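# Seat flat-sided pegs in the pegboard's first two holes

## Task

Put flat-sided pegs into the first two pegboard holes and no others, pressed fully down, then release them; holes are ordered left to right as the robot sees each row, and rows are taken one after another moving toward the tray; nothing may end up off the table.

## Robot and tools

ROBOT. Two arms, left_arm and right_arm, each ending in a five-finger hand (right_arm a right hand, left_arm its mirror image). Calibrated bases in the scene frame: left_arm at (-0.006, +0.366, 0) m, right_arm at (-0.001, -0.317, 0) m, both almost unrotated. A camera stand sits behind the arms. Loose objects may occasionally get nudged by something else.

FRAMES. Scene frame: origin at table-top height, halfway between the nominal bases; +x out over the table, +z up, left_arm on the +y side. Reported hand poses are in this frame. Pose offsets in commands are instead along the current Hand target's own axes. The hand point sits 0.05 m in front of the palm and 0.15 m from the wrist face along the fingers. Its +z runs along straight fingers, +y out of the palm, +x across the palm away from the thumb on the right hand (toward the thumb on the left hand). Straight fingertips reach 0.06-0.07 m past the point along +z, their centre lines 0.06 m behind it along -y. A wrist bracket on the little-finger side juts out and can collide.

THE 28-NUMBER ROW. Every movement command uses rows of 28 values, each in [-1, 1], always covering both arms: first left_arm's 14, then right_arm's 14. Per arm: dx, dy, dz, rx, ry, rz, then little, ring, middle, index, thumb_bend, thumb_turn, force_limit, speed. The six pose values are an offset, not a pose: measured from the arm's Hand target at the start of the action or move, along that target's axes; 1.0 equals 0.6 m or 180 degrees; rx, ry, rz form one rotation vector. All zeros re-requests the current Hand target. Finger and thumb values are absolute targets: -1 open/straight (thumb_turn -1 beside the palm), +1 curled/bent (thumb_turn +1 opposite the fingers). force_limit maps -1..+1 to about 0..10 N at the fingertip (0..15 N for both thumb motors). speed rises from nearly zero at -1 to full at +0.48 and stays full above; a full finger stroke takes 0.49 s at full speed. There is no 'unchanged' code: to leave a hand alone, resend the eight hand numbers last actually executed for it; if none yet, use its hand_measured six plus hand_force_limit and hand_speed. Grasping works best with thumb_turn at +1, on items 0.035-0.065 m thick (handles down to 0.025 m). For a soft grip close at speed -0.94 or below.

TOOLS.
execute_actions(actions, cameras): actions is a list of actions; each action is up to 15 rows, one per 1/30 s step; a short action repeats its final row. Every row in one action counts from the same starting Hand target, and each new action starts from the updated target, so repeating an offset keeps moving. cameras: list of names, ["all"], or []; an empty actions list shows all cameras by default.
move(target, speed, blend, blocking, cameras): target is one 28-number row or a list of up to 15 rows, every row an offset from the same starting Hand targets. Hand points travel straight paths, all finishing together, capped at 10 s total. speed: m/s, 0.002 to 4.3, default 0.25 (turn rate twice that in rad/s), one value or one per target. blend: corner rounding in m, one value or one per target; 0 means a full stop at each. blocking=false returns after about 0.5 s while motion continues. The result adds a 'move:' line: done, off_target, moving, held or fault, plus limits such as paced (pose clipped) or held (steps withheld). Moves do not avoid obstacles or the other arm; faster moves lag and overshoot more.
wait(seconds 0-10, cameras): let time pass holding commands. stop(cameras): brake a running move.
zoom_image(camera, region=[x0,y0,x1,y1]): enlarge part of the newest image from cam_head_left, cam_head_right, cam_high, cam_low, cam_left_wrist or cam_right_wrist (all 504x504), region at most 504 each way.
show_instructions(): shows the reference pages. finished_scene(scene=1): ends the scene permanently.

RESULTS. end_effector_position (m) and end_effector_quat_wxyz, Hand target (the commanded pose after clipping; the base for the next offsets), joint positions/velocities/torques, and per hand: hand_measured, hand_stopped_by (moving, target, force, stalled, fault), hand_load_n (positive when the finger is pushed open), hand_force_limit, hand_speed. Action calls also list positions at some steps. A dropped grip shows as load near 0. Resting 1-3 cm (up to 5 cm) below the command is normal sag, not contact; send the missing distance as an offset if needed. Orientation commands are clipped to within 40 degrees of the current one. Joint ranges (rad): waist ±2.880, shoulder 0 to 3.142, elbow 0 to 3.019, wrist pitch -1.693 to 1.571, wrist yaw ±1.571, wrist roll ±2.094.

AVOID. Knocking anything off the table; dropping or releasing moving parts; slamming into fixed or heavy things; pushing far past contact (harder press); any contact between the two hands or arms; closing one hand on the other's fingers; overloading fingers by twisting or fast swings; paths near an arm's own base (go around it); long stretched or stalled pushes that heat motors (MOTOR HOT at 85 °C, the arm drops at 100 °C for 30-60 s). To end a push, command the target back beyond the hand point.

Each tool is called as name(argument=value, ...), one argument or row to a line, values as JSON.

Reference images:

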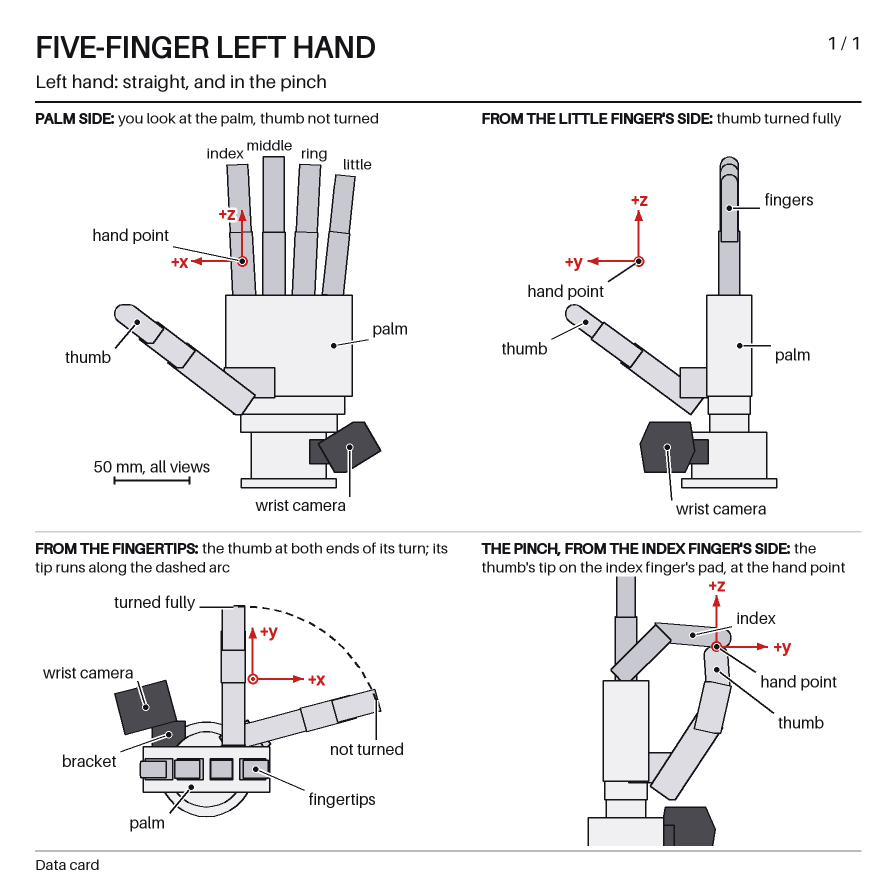

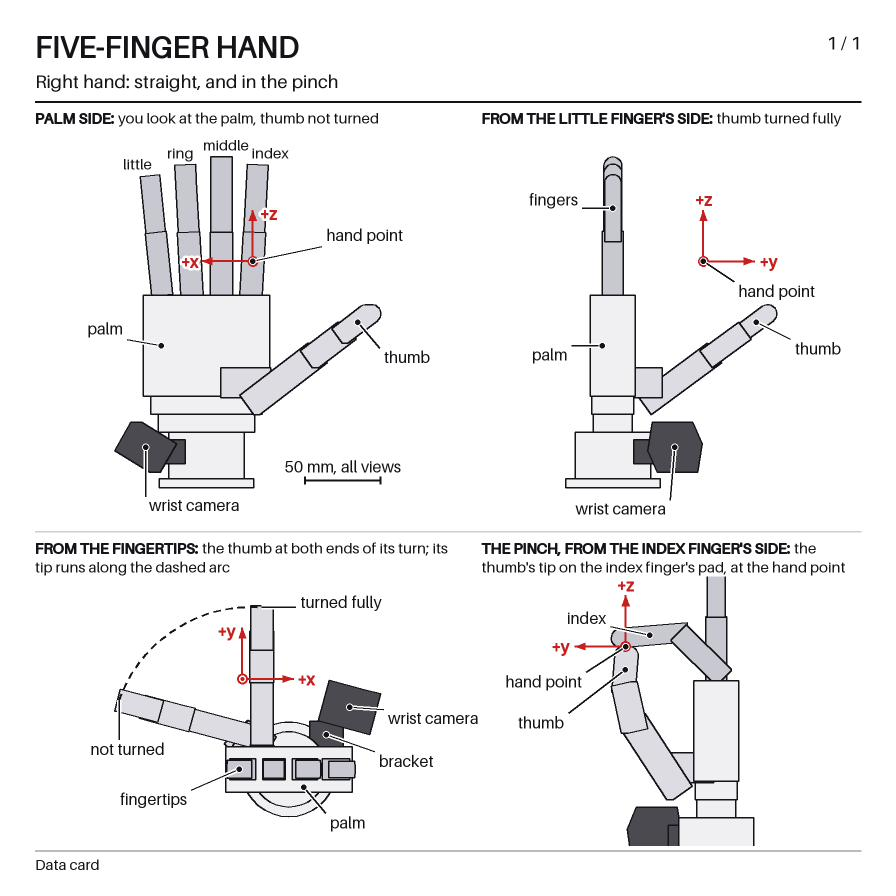

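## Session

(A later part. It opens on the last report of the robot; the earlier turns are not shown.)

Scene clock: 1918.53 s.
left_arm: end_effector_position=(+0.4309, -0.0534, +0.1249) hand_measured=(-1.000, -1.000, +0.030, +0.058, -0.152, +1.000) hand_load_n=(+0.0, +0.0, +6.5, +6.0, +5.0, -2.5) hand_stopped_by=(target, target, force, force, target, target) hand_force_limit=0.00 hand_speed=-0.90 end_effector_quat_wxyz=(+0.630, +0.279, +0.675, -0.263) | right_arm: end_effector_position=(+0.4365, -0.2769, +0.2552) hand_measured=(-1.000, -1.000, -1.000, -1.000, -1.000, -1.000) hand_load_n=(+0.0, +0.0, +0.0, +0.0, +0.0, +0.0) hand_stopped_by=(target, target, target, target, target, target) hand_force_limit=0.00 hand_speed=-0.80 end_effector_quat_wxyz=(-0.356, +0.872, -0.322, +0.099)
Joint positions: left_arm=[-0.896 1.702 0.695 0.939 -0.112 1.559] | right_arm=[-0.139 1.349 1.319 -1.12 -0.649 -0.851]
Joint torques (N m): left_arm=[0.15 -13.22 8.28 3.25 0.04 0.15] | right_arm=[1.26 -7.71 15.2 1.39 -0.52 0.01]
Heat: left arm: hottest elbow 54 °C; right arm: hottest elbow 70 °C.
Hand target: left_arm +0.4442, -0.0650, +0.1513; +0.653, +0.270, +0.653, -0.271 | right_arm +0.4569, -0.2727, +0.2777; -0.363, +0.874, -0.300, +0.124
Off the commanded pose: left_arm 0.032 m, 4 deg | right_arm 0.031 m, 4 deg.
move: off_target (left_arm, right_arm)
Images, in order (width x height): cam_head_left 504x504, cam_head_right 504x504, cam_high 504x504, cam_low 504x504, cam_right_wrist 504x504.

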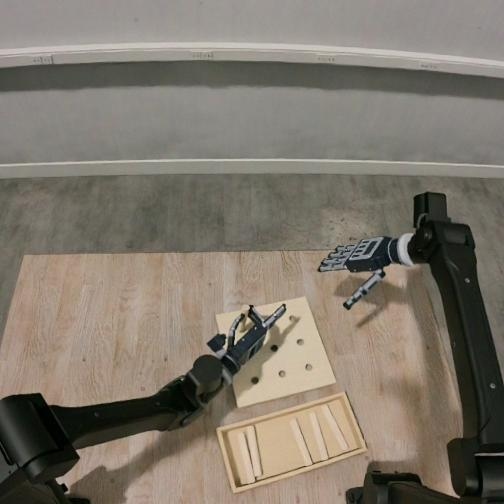

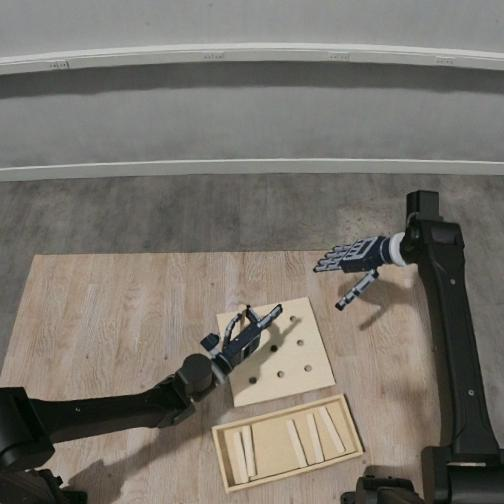

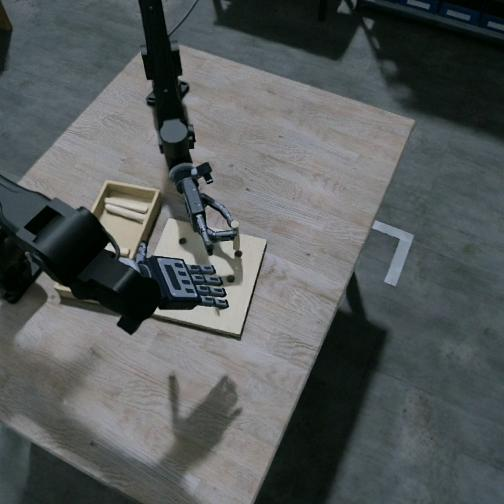

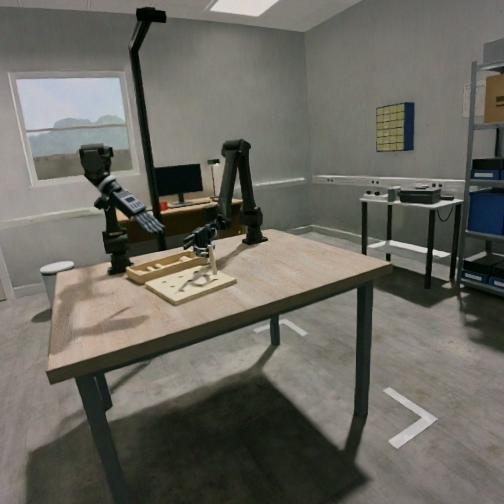

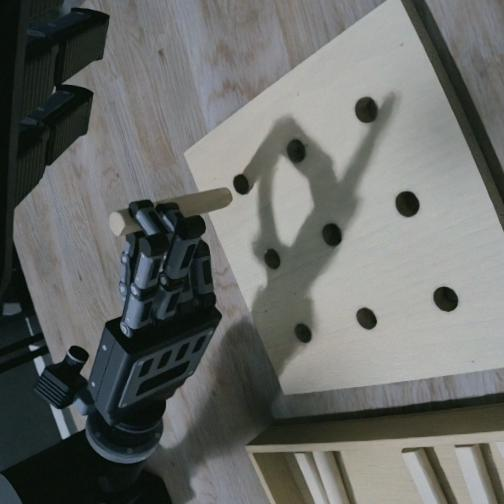

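move(
  target=[0.0167,0.0145,0.0112,0,0,0,-1,-1,0.3,0.3,-0.15,1,0.0,-0.9,0,0,0,0,0,0,-1,-1,-1,-1,-1,-1,0,-0.8],
  speed=0.08,
  cameras=["cam_head_left","cam_high","cam_right_wrist"],
)

zoom_image(
  camera="cam_right_wrist",
  region=[180, 120, 300, 240],
)

zoom_image(
  camera="cam_head_left",
  region=[220, 295, 260, 340],
)

zoom_image(
  camera="cam_high",
  region=[180, 190, 270, 280],
)

Scene clock: 1946.10 s.
left_arm: end_effector_position=(+0.4387, -0.0544, +0.1160) hand_measured=(-1.000, -1.000, +0.030, +0.058, -0.152, +1.000) hand_load_n=(-0.5, +0.0, +6.5, +6.0, +5.0, -2.5) hand_stopped_by=(target, target, force, force, target, target) hand_force_limit=0.00 hand_speed=-0.90 end_effector_quat_wxyz=(+0.630, +0.280, +0.674, -0.265) | right_arm: end_effector_position=(+0.4365, -0.2769, +0.2552) hand_measured=(-1.000, -1.000, -1.000, -1.000, -1.000, -1.000) hand_load_n=(+0.0, +0.0, +0.0, +0.0, +0.0, -0.5) hand_stopped_by=(target, target, target, target, target, target) hand_force_limit=0.00 hand_speed=-0.80 end_effector_quat_wxyz=(-0.356, +0.872, -0.322, +0.099)
Joint positions: left_arm=[-0.881 1.738 0.707 0.964 -0.091 1.56] | right_arm=[-0.139 1.349 1.319 -1.12 -0.649 -0.851]
Joint torques (N m): left_arm=[0.73 -13.39 8.23 3.28 0.04 0.15] | right_arm=[1.38 -7.71 15.2 1.42 -0.51 0.02]
Heat: left arm: hottest elbow 56 °C; right arm: hottest elbow 71 °C.
Hand target: left_arm +0.4551, -0.0636, +0.1414; +0.654, +0.270, +0.653, -0.271 | right_arm +0.4569, -0.2727, +0.2777; -0.363, +0.874, -0.300, +0.124
Off the commanded pose: left_arm 0.032 m, 4 deg | right_arm 0.031 m, 4 deg.
move: off_target (left_arm, right_arm)
Images, in order (width x height): cam_head_left 504x504, cam_high 504x504, cam_right_wrist 504x504.

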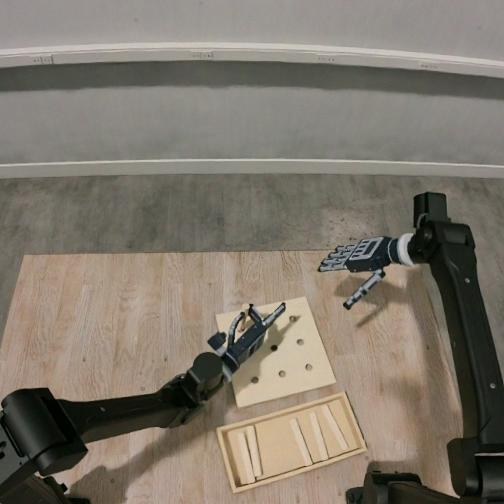

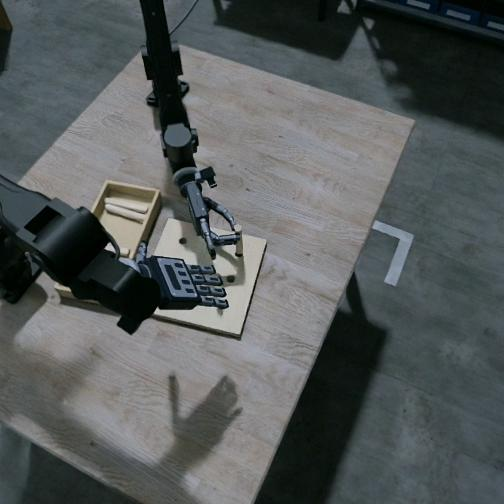

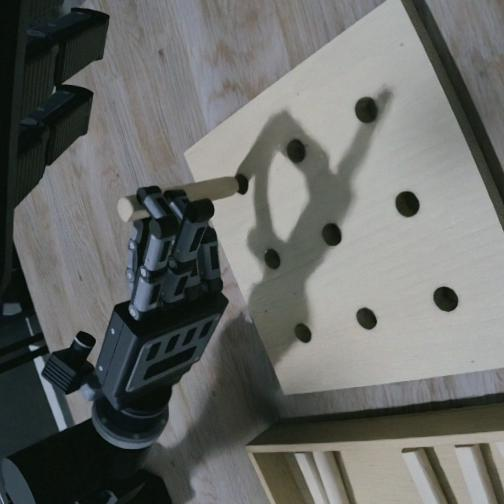

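Scaled by 4.200 from the camera's 504x504 image, which has a finer 720x720 frame.

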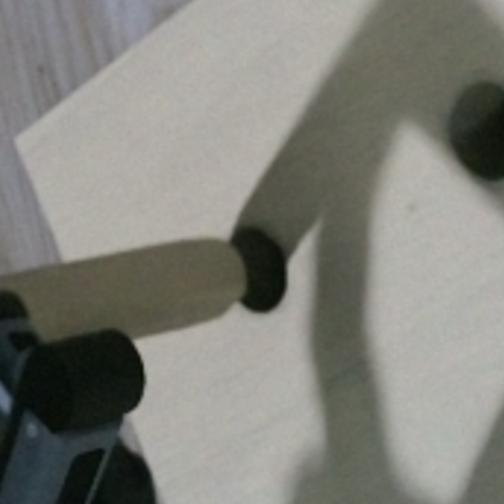

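Scaled by 11.200 from the camera's 504x504 image, which has a finer 720x720 frame.

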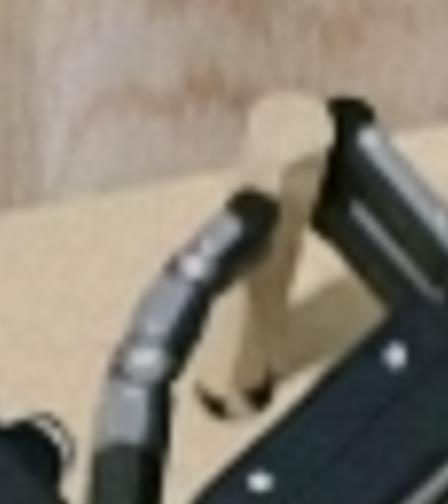

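Scaled by 5.600 from the camera's 504x504 image, which has a finer 720x720 frame.

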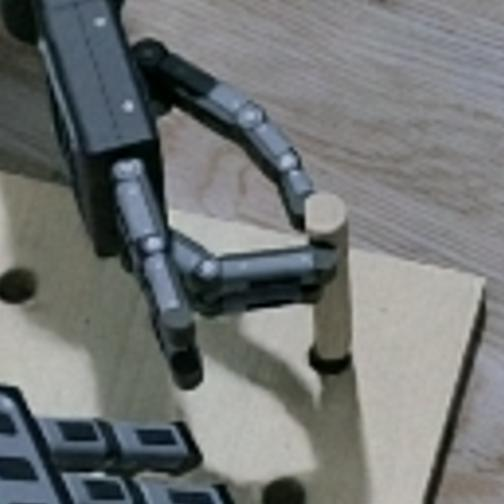

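move(
  target=[0.0117,0,0,0,0,0,-1,-1,0.3,0.3,-0.15,1,0.0,-0.9,0,0,0,0,0,0,-1,-1,-1,-1,-1,-1,0,-0.8],
  speed=0.05,
  cameras=["cam_head_left","cam_high","cam_right_wrist","cam_left_wrist"],
)

zoom_image(
  camera="cam_right_wrist",
  region=[200, 140, 280, 220],
)

zoom_image(
  camera="cam_head_left",
  region=[220, 295, 260, 340],
)

zoom_image(
  camera="cam_high",
  region=[210, 220, 260, 270],
)

Scene clock: 1989.10 s.
left_arm: end_effector_position=(+0.4392, -0.0550, +0.1103) hand_measured=(-1.000, -1.000, +0.030, +0.058, -0.152, +1.000) hand_load_n=(+0.0, +0.0, +6.5, +6.0, +5.0, -3.0) hand_stopped_by=(target, target, force, force, target, target) hand_force_limit=0.00 hand_speed=-0.90 end_effector_quat_wxyz=(+0.630, +0.280, +0.674, -0.266) | right_arm: end_effector_position=(+0.4365, -0.2769, +0.2552) hand_measured=(-1.000, -1.000, -1.000, -1.000, -1.000, -1.000) hand_load_n=(+0.0, +0.0, +0.0, +0.0, +0.0, +0.0) hand_stopped_by=(target, target, target, target, target, target) hand_force_limit=0.00 hand_speed=-0.80 end_effector_quat_wxyz=(-0.356, +0.872, -0.322, +0.099)
Joint positions: left_arm=[-0.881 1.757 0.707 0.986 -0.091 1.56] | right_arm=[-0.139 1.349 1.319 -1.12 -0.649 -0.851]
Joint torques (N m): left_arm=[0.62 -13.45 7.97 3.28 0.04 0.15] | right_arm=[1.32 -7.71 15.19 1.39 -0.52 0.01]
Heat: left arm: hottest elbow 56 °C; right arm: hottest elbow 72 °C.
Hand target: left_arm +0.4551, -0.0636, +0.1345; +0.654, +0.270, +0.653, -0.271 | right_arm +0.4569, -0.2727, +0.2777; -0.363, +0.874, -0.300, +0.124
Off the commanded pose: left_arm 0.030 m, 4 deg | right_arm 0.031 m, 4 deg.
move: off_target (left_arm, right_arm)
Images, in order (width x height): cam_head_left 504x504, cam_high 504x504, cam_left_wrist 504x504, cam_right_wrist 504x504.

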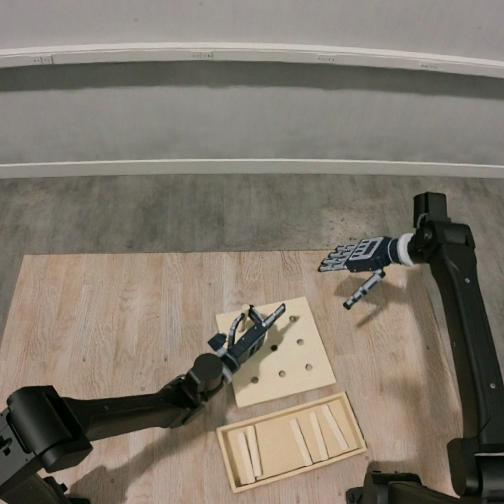

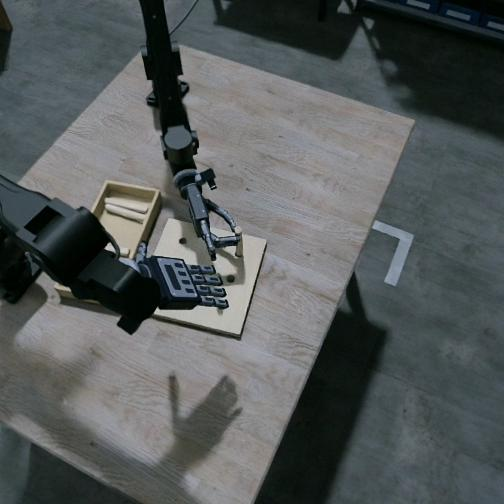

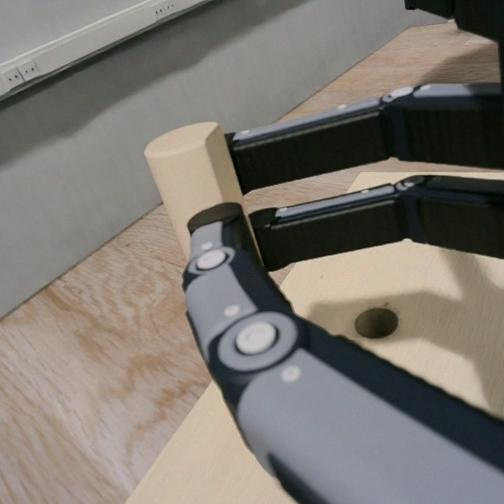

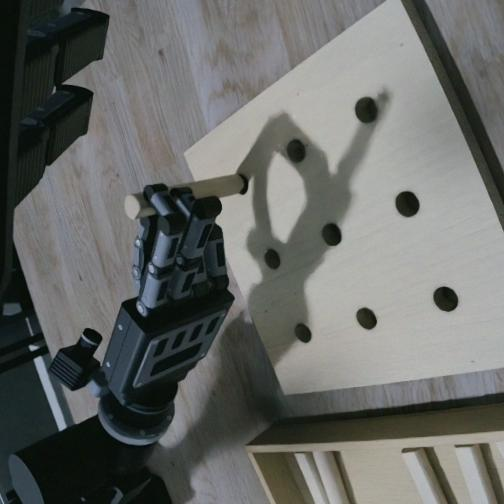

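Scaled by 6.300 from the camera's 504x504 image, which has a finer 720x720 frame.

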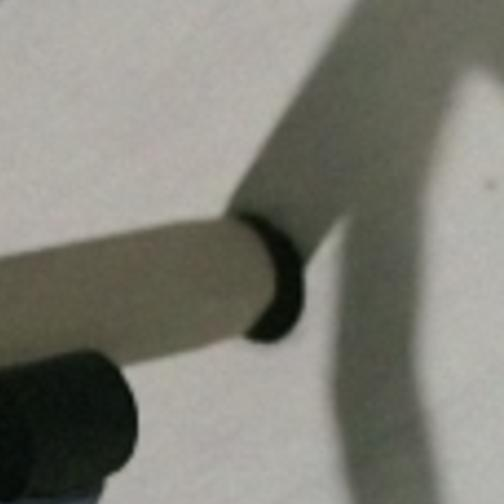

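Scaled by 11.200 from the camera's 504x504 image, which has a finer 720x720 frame.

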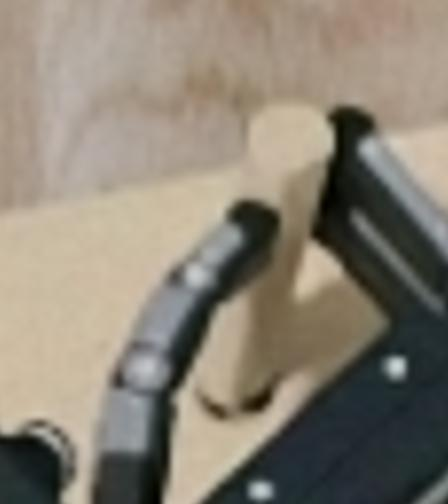

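Scaled by 10.080 from the camera's 504x504 image, which has a finer 720x720 frame.

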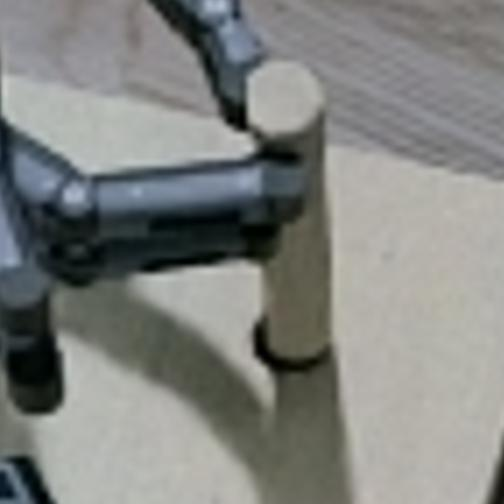

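move(
  target=[0.0167,-0.001,-0.001,0,0,0,-1,-1,0.3,0.3,-0.15,1,0.0,-0.9,0,0,0,0,0,0,-1,-1,-1,-1,-1,-1,0,-0.8],
  speed=0.05,
  cameras=["cam_head_left","cam_high","cam_right_wrist","cam_left_wrist"],
)

zoom_image(
  camera="cam_right_wrist",
  region=[200, 140, 280, 220],
)

zoom_image(
  camera="cam_high",
  region=[210, 220, 260, 270],
)

Scene clock: 2013.13 s.
left_arm: end_effector_position=(+0.4401, -0.0559, +0.1066) hand_measured=(-1.000, -1.000, +0.030, +0.058, -0.152, +1.000) hand_load_n=(+0.0, +0.0, +7.0, +4.0, +4.5, -2.0) hand_stopped_by=(target, target, force, force, target, target) hand_force_limit=0.00 hand_speed=-0.90 end_effector_quat_wxyz=(+0.635, +0.279, +0.669, -0.266) | right_arm: end_effector_position=(+0.4365, -0.2769, +0.2552) hand_measured=(-1.000, -1.000, -1.000, -1.000, -1.000, -1.000) hand_load_n=(+0.0, +0.0, +0.0, +0.0, +0.0, -0.5) hand_stopped_by=(target, target, target, target, target, target) hand_force_limit=0.00 hand_speed=-0.80 end_effector_quat_wxyz=(-0.356, +0.872, -0.322, +0.099)
Joint positions: left_arm=[-0.881 1.779 0.707 1.019 -0.091 1.564] | right_arm=[-0.139 1.349 1.319 -1.12 -0.649 -0.851]
Joint torques (N m): left_arm=[0.56 -12.86 7.58 3.1 -0.01 0.11] | right_arm=[1.38 -7.71 15.23 1.37 -0.52 0.01]
Heat: left arm: hottest elbow 56 °C; right arm: hottest elbow 73 °C.
Hand target: left_arm +0.4542, -0.0636, +0.1243; +0.653, +0.270, +0.653, -0.271 | right_arm +0.4569, -0.2727, +0.2777; -0.363, +0.874, -0.300, +0.124
Off the commanded pose: left_arm 0.024 m, 3 deg | right_arm 0.031 m, 4 deg.
move: off_target (left_arm, right_arm)
Images, in order (width x height): cam_head_left 504x504, cam_high 504x504, cam_left_wrist 504x504, cam_right_wrist 504x504.

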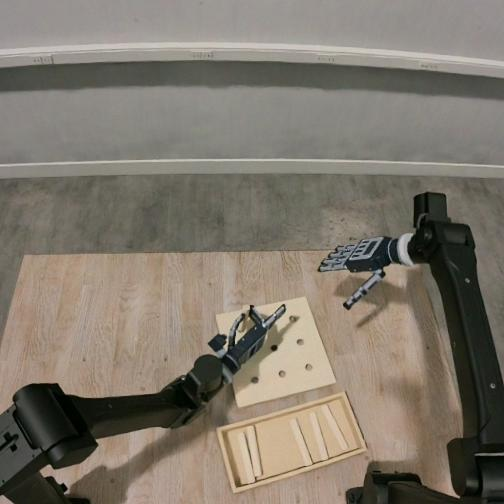

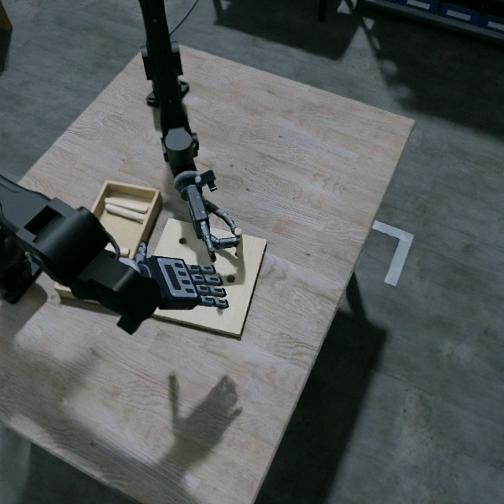

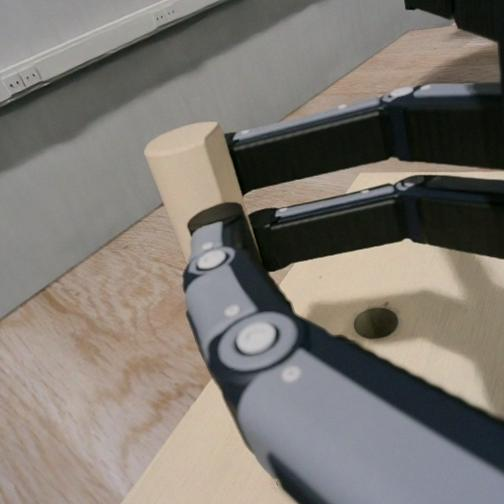

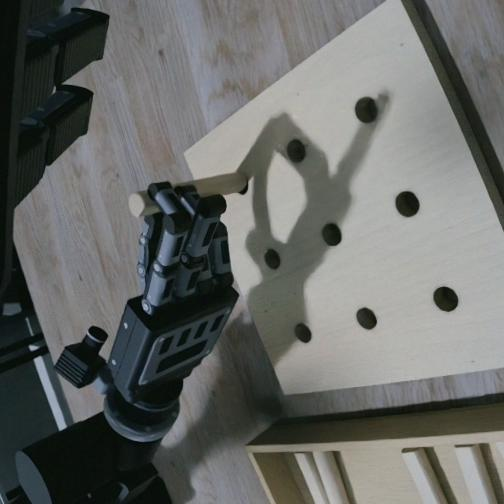

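Scaled by 6.300 from the camera's 504x504 image, which has a finer 720x720 frame.

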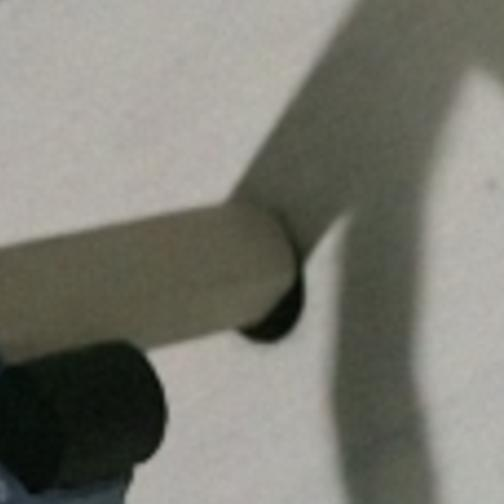

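Scaled by 10.080 from the camera's 504x504 image, which has a finer 720x720 frame.

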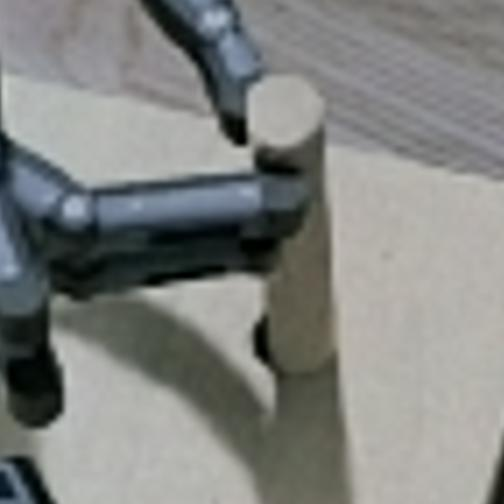

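zoom_image(
  camera="cam_head_left",
  region=[225, 310, 255, 340],
)

zoom_image(
  camera="cam_low",
  region=[190, 240, 240, 290],
)

Scaled by 16.800 from the camera's 504x504 image, which has a finer 720x720 frame.

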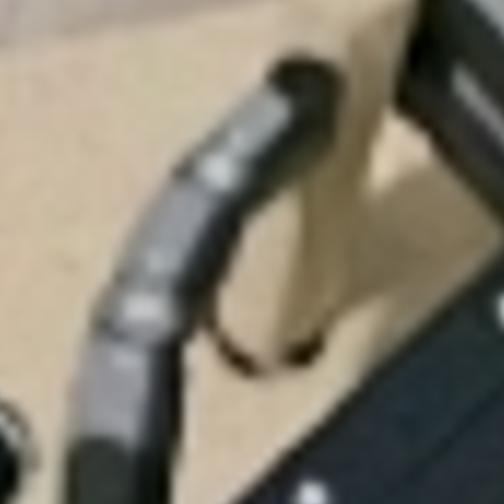

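This scene's latest camera images include none from cam_low. They are from: cam_head_left, cam_high, cam_left_wrist, cam_right_wrist. cam_low's image comes with the result of a call that names it in "cameras".

move(
  target=[-0.0083,-0.0071,-0.0071,0,0,0,-1,-1,0.3,0.3,-0.15,1,0.0,-0.9,0,0,0,0,0,0,-1,-1,-1,-1,-1,-1,0,-0.8],
  speed=0.05,
  cameras=["cam_head_left","cam_high","cam_right_wrist","cam_low"],
)

zoom_image(
  camera="cam_right_wrist",
  region=[200, 140, 280, 220],
)

zoom_image(
  camera="cam_high",
  region=[210, 220, 260, 270],
)

zoom_image(
  camera="cam_head_left",
  region=[225, 310, 255, 340],
)

zoom_image(
  camera="cam_low",
  region=[190, 230, 250, 290],
)

Scene clock: 2047.27 s.
left_arm: end_effector_position=(+0.4405, -0.0550, +0.1067) hand_measured=(-1.000, -1.000, +0.030, +0.058, -0.152, +1.000) hand_load_n=(+0.0, +0.5, +6.0, +5.0, +5.0, -2.0) hand_stopped_by=(target, target, force, force, target, target) hand_force_limit=0.00 hand_speed=-0.90 end_effector_quat_wxyz=(+0.636, +0.278, +0.670, -0.265) | right_arm: end_effector_position=(+0.4365, -0.2769, +0.2552) hand_measured=(-1.000, -1.000, -1.000, -1.000, -1.000, -1.000) hand_load_n=(+0.0, +0.0, +0.0, +0.0, +0.0, +0.0) hand_stopped_by=(target, target, target, target, target, target) hand_force_limit=0.00 hand_speed=-0.80 end_effector_quat_wxyz=(-0.356, +0.872, -0.322, +0.099)
Joint positions: left_arm=[-0.881 1.779 0.707 1.02 -0.095 1.564] | right_arm=[-0.139 1.349 1.319 -1.12 -0.649 -0.851]
Joint torques (N m): left_arm=[-0.44 -14.68 6.93 2.74 -0.26 0.1] | right_arm=[1.38 -7.77 15.19 1.4 -0.53 0.01]
Heat: left arm: hottest elbow 55 °C; right arm: hottest elbow 74 °C.
Hand target: left_arm +0.4482, -0.0636, +0.1294; +0.654, +0.270, +0.653, -0.271 | right_arm +0.4569, -0.2727, +0.2777; -0.363, +0.874, -0.300, +0.124
Off the commanded pose: left_arm 0.025 m, 3 deg | right_arm 0.031 m, 4 deg.
move: off_target (left_arm, right_arm)
Images, in order (width x height): cam_head_left 504x504, cam_high 504x504, cam_low 504x504, cam_right_wrist 504x504.

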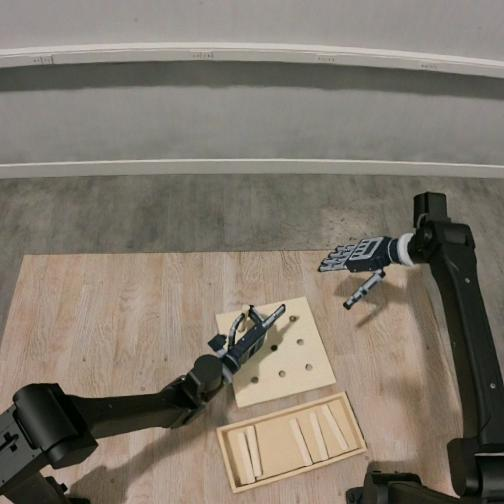

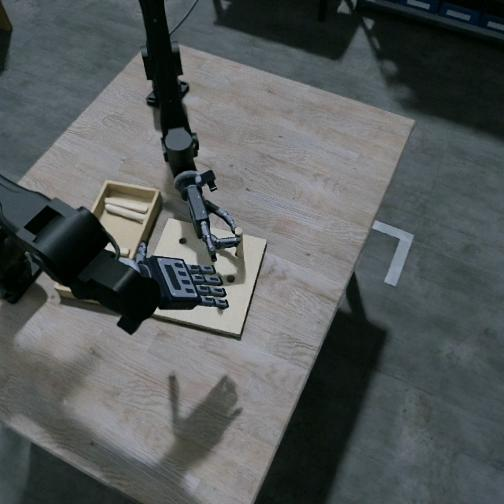

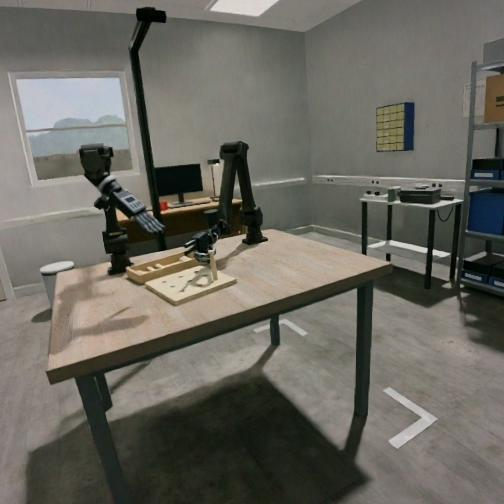

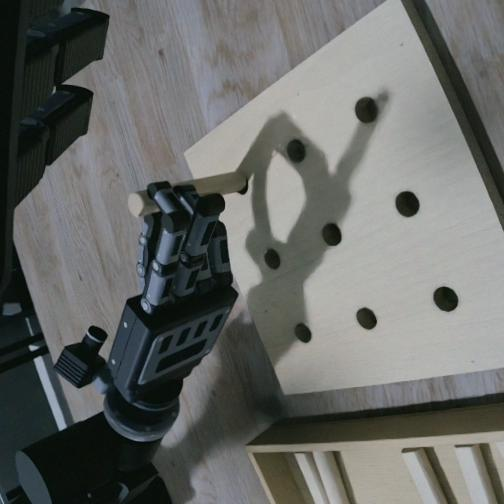

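Scaled by 6.300 from the camera's 504x504 image, which has a finer 720x720 frame.

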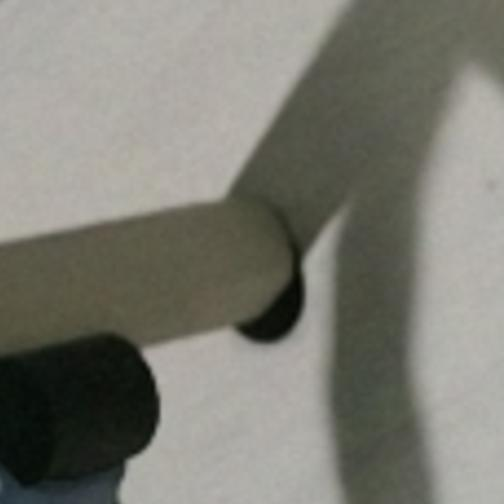

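Scaled by 10.080 from the camera's 504x504 image, which has a finer 720x720 frame.

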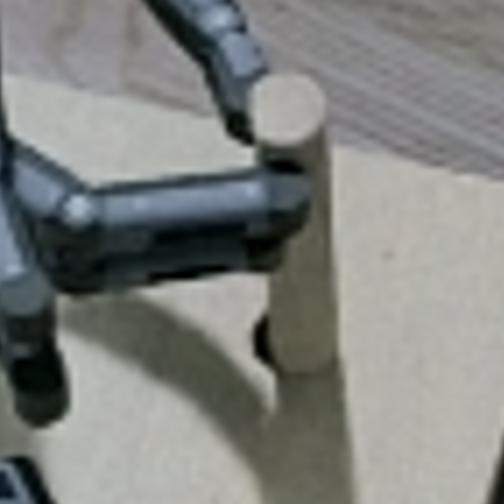

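Scaled by 16.800 from the camera's 504x504 image, which has a finer 720x720 frame.

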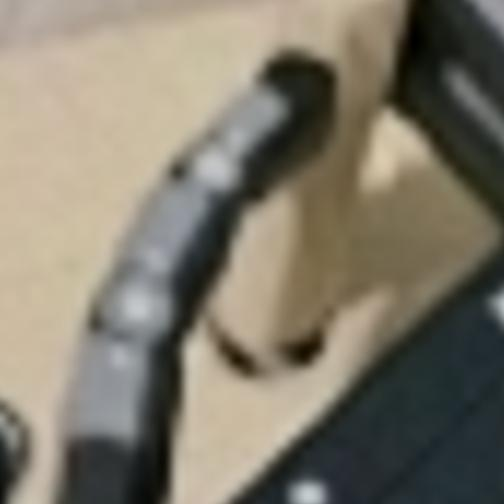

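Scaled by 8.400 from the camera's 504x504 image, which has a finer 720x720 frame.

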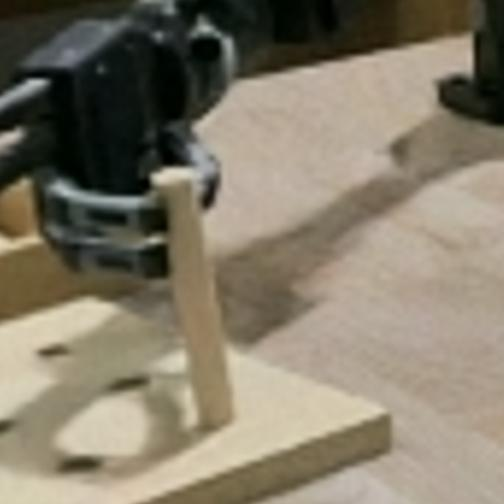

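move(
  target=[-0.02,0.0008,-0.0079,0,-0.0099,-0.0099,-1,-1,0.3,0.3,-0.15,1,0.0,-0.9,0,0,0,0,0,0,-1,-1,-1,-1,-1,-1,0,-0.8],
  speed=0.08,
  cameras=["cam_head_left","cam_head_right","cam_high","cam_right_wrist","cam_low"],
)

zoom_image(
  camera="cam_right_wrist",
  region=[120, 120, 280, 240],
)

zoom_image(
  camera="cam_high",
  region=[210, 220, 260, 270],
)

zoom_image(
  camera="cam_head_left",
  region=[220, 295, 260, 340],
)

zoom_image(
  camera="cam_low",
  region=[190, 230, 250, 290],
)

Scene clock: 2086.47 s.
left_arm: end_effector_position=(+0.4406, -0.0558, +0.1168) hand_measured=(-1.000, -1.000, +0.030, +0.058, -0.152, +1.000) hand_load_n=(+0.0, +0.0, +6.5, +5.0, +4.5, -2.0) hand_stopped_by=(target, target, force, force, target, target) hand_force_limit=0.00 hand_speed=-0.90 end_effector_quat_wxyz=(+0.641, +0.269, +0.665, -0.273) | right_arm: end_effector_position=(+0.4365, -0.2769, +0.2552) hand_measured=(-1.000, -1.000, -1.000, -1.000, -1.000, -1.000) hand_load_n=(+0.0, +0.0, -0.5, +0.0, +0.0, +0.0) hand_stopped_by=(target, target, target, target, target, target) hand_force_limit=0.00 hand_speed=-0.80 end_effector_quat_wxyz=(-0.356, +0.872, -0.322, +0.099)
Joint positions: left_arm=[-0.881 1.764 0.707 1.028 -0.095 1.55] | right_arm=[-0.139 1.349 1.319 -1.12 -0.649 -0.851]
Joint torques (N m): left_arm=[-0.21 -15.44 5.94 3.22 -0.16 -0.01] | right_arm=[1.38 -7.65 15.2 1.39 -0.52 0.01]
Heat: left arm: hottest elbow 54 °C; right arm: hottest elbow 75 °C.
Hand target: left_arm +0.4452, -0.0599, +0.1414; +0.659, +0.256, +0.647, -0.285 | right_arm +0.4569, -0.2727, +0.2777; -0.363, +0.874, -0.300, +0.124
Off the commanded pose: left_arm 0.025 m, 4 deg | right_arm 0.031 m, 4 deg.
move: off_target (left_arm, right_arm)
Images, in order (width x height): cam_head_left 504x504, cam_head_right 504x504, cam_high 504x504, cam_low 504x504, cam_right_wrist 504x504.

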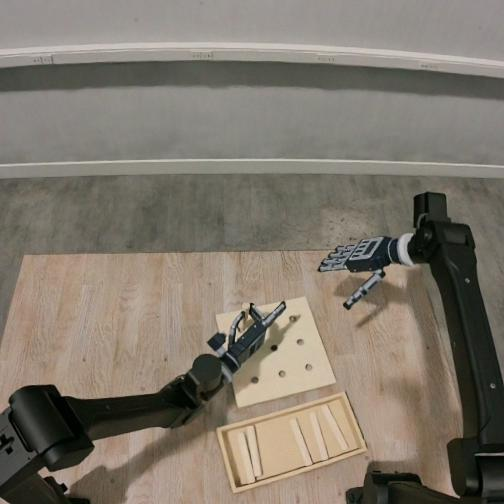

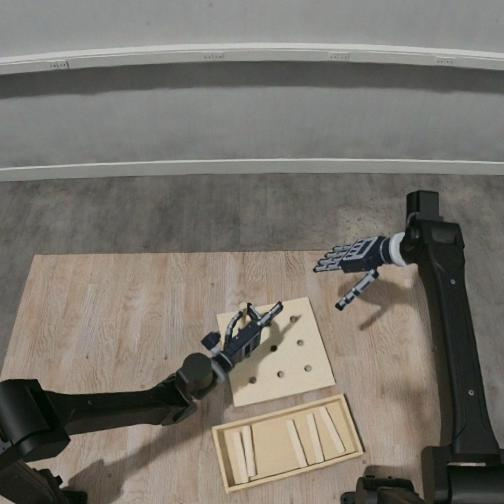

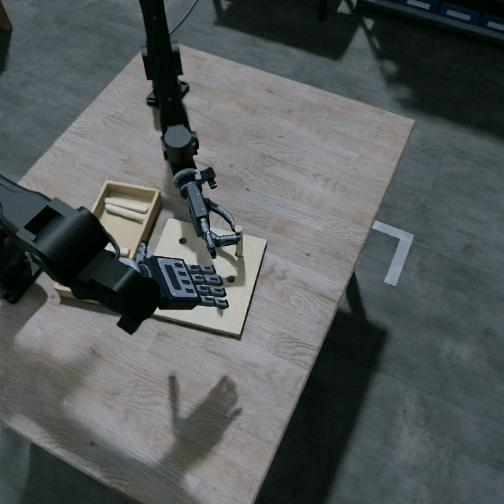

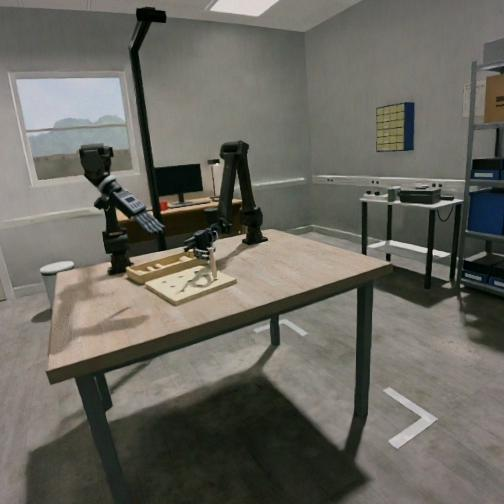

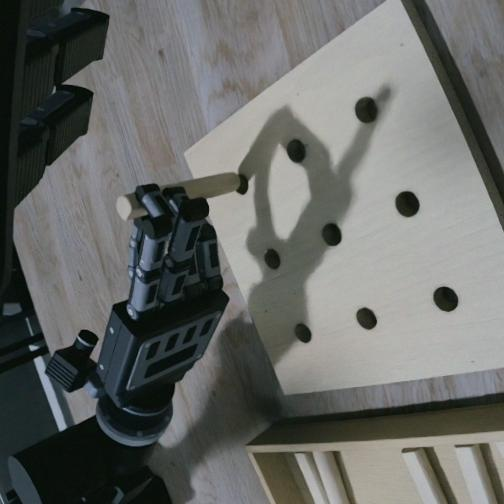

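Scaled by 3.150 from the camera's 504x504 image, which has a finer 720x720 frame.

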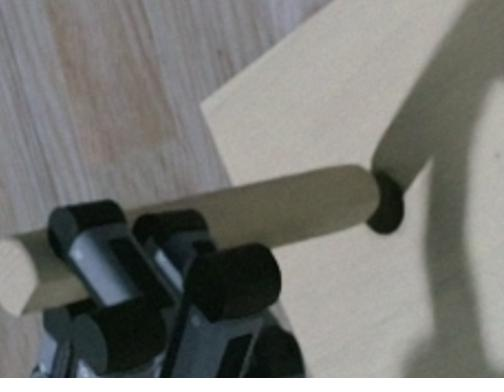

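Scaled by 10.080 from the camera's 504x504 image, which has a finer 720x720 frame.

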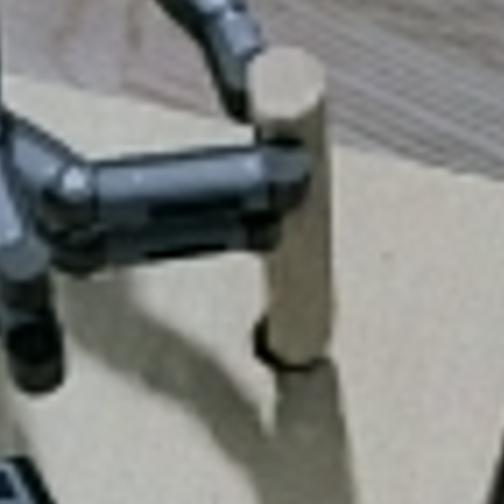

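Scaled by 11.200 from the camera's 504x504 image, which has a finer 720x720 frame.

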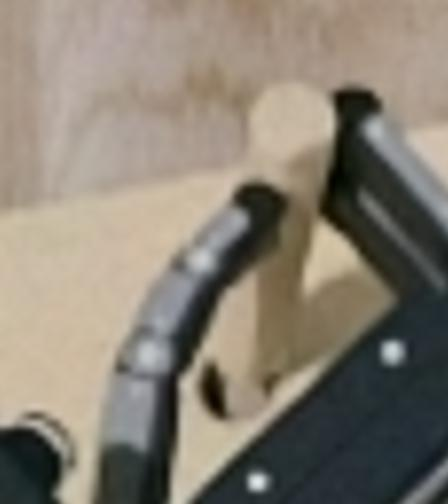

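Scaled by 8.400 from the camera's 504x504 image, which has a finer 720x720 frame.

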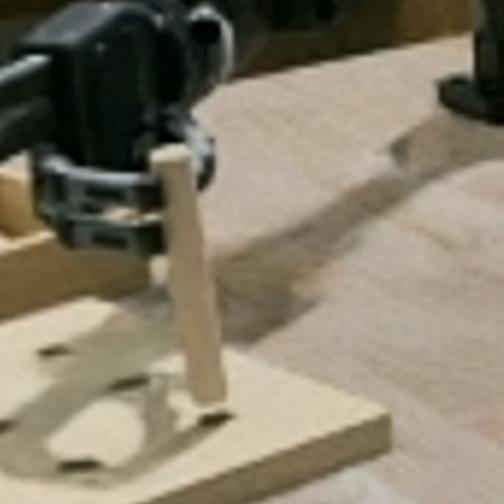

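move(
  target=[-0.0004,-0.0014,-0.0132,0,0,0,-1,-1,0.3,0.3,-0.15,1,0.0,-0.9,0,0,0,0,0,0,-1,-1,-1,-1,-1,-1,0,-0.8],
  speed=0.08,
  cameras=["cam_head_left","cam_high","cam_right_wrist"],
)

zoom_image(
  camera="cam_right_wrist",
  region=[120, 120, 280, 240],
)

zoom_image(
  camera="cam_high",
  region=[210, 220, 260, 270],
)

zoom_image(
  camera="cam_head_left",
  region=[220, 295, 260, 340],
)

Scene clock: 2113.80 s.
left_arm: end_effector_position=(+0.4390, -0.0531, +0.1212) hand_measured=(-1.000, -1.000, +0.030, +0.058, -0.152, +1.000) hand_load_n=(+0.0, -0.5, +6.5, +5.0, +4.5, -2.0) hand_stopped_by=(target, target, force, force, target, target) hand_force_limit=0.00 hand_speed=-0.90 end_effector_quat_wxyz=(+0.645, +0.267, +0.662, -0.274) | right_arm: end_effector_position=(+0.4365, -0.2769, +0.2552) hand_measured=(-1.000, -1.000, -1.000, -1.000, -1.000, -1.000) hand_load_n=(+0.5, +0.0, +0.0, +0.0, -0.5, +0.0) hand_stopped_by=(target, target, target, target, target, target) hand_force_limit=0.00 hand_speed=-0.80 end_effector_quat_wxyz=(-0.356, +0.872, -0.322, +0.099)
Joint positions: left_arm=[-0.881 1.753 0.698 1.036 -0.098 1.55] | right_arm=[-0.139 1.349 1.319 -1.12 -0.649 -0.851]
Joint torques (N m): left_arm=[-0.56 -15.44 5.2 3.26 -0.2 -0.05] | right_arm=[1.32 -7.71 15.2 1.4 -0.52 0.01]
Heat: left arm: hottest elbow 53 °C; right arm: hottest elbow 76 °C.
Hand target: left_arm +0.4390, -0.0549, +0.1414; +0.659, +0.256, +0.647, -0.285 | right_arm +0.4569, -0.2727, +0.2777; -0.363, +0.874, -0.300, +0.124
Off the commanded pose: left_arm 0.020 m, 3 deg | right_arm 0.031 m, 4 deg.
move: off_target (left_arm, right_arm)
Images, in order (width x height): cam_head_left 504x504, cam_high 504x504, cam_right_wrist 504x504.

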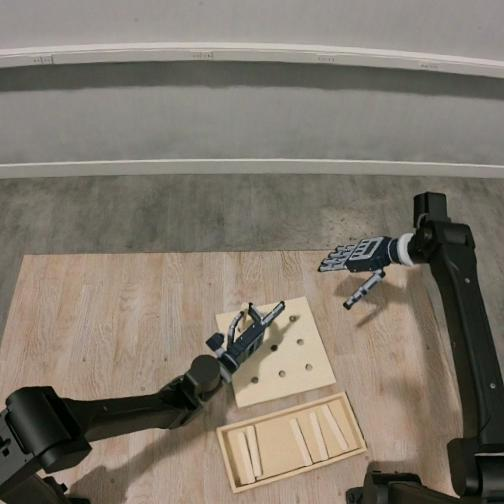

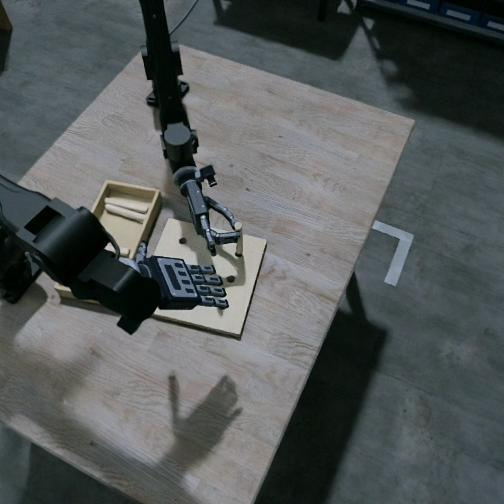

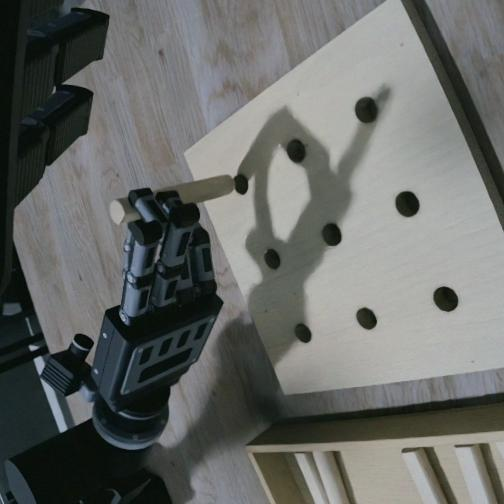

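Scaled by 3.150 from the camera's 504x504 image, which has a finer 720x720 frame.

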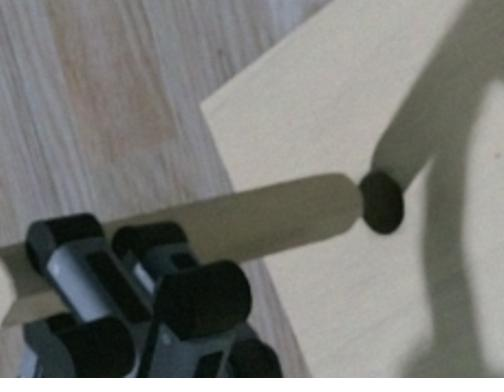

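Scaled by 10.080 from the camera's 504x504 image, which has a finer 720x720 frame.

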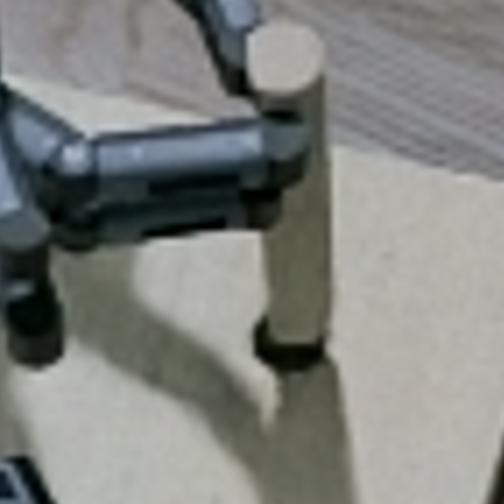

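Scaled by 11.200 from the camera's 504x504 image, which has a finer 720x720 frame.

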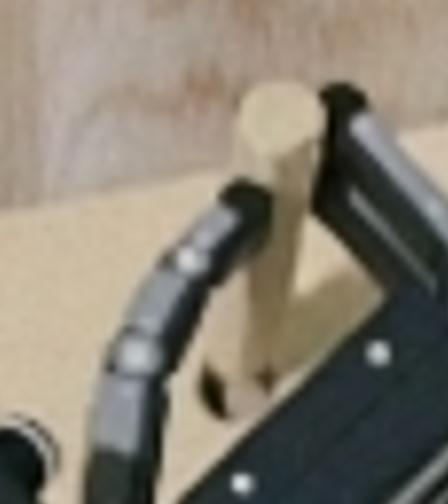

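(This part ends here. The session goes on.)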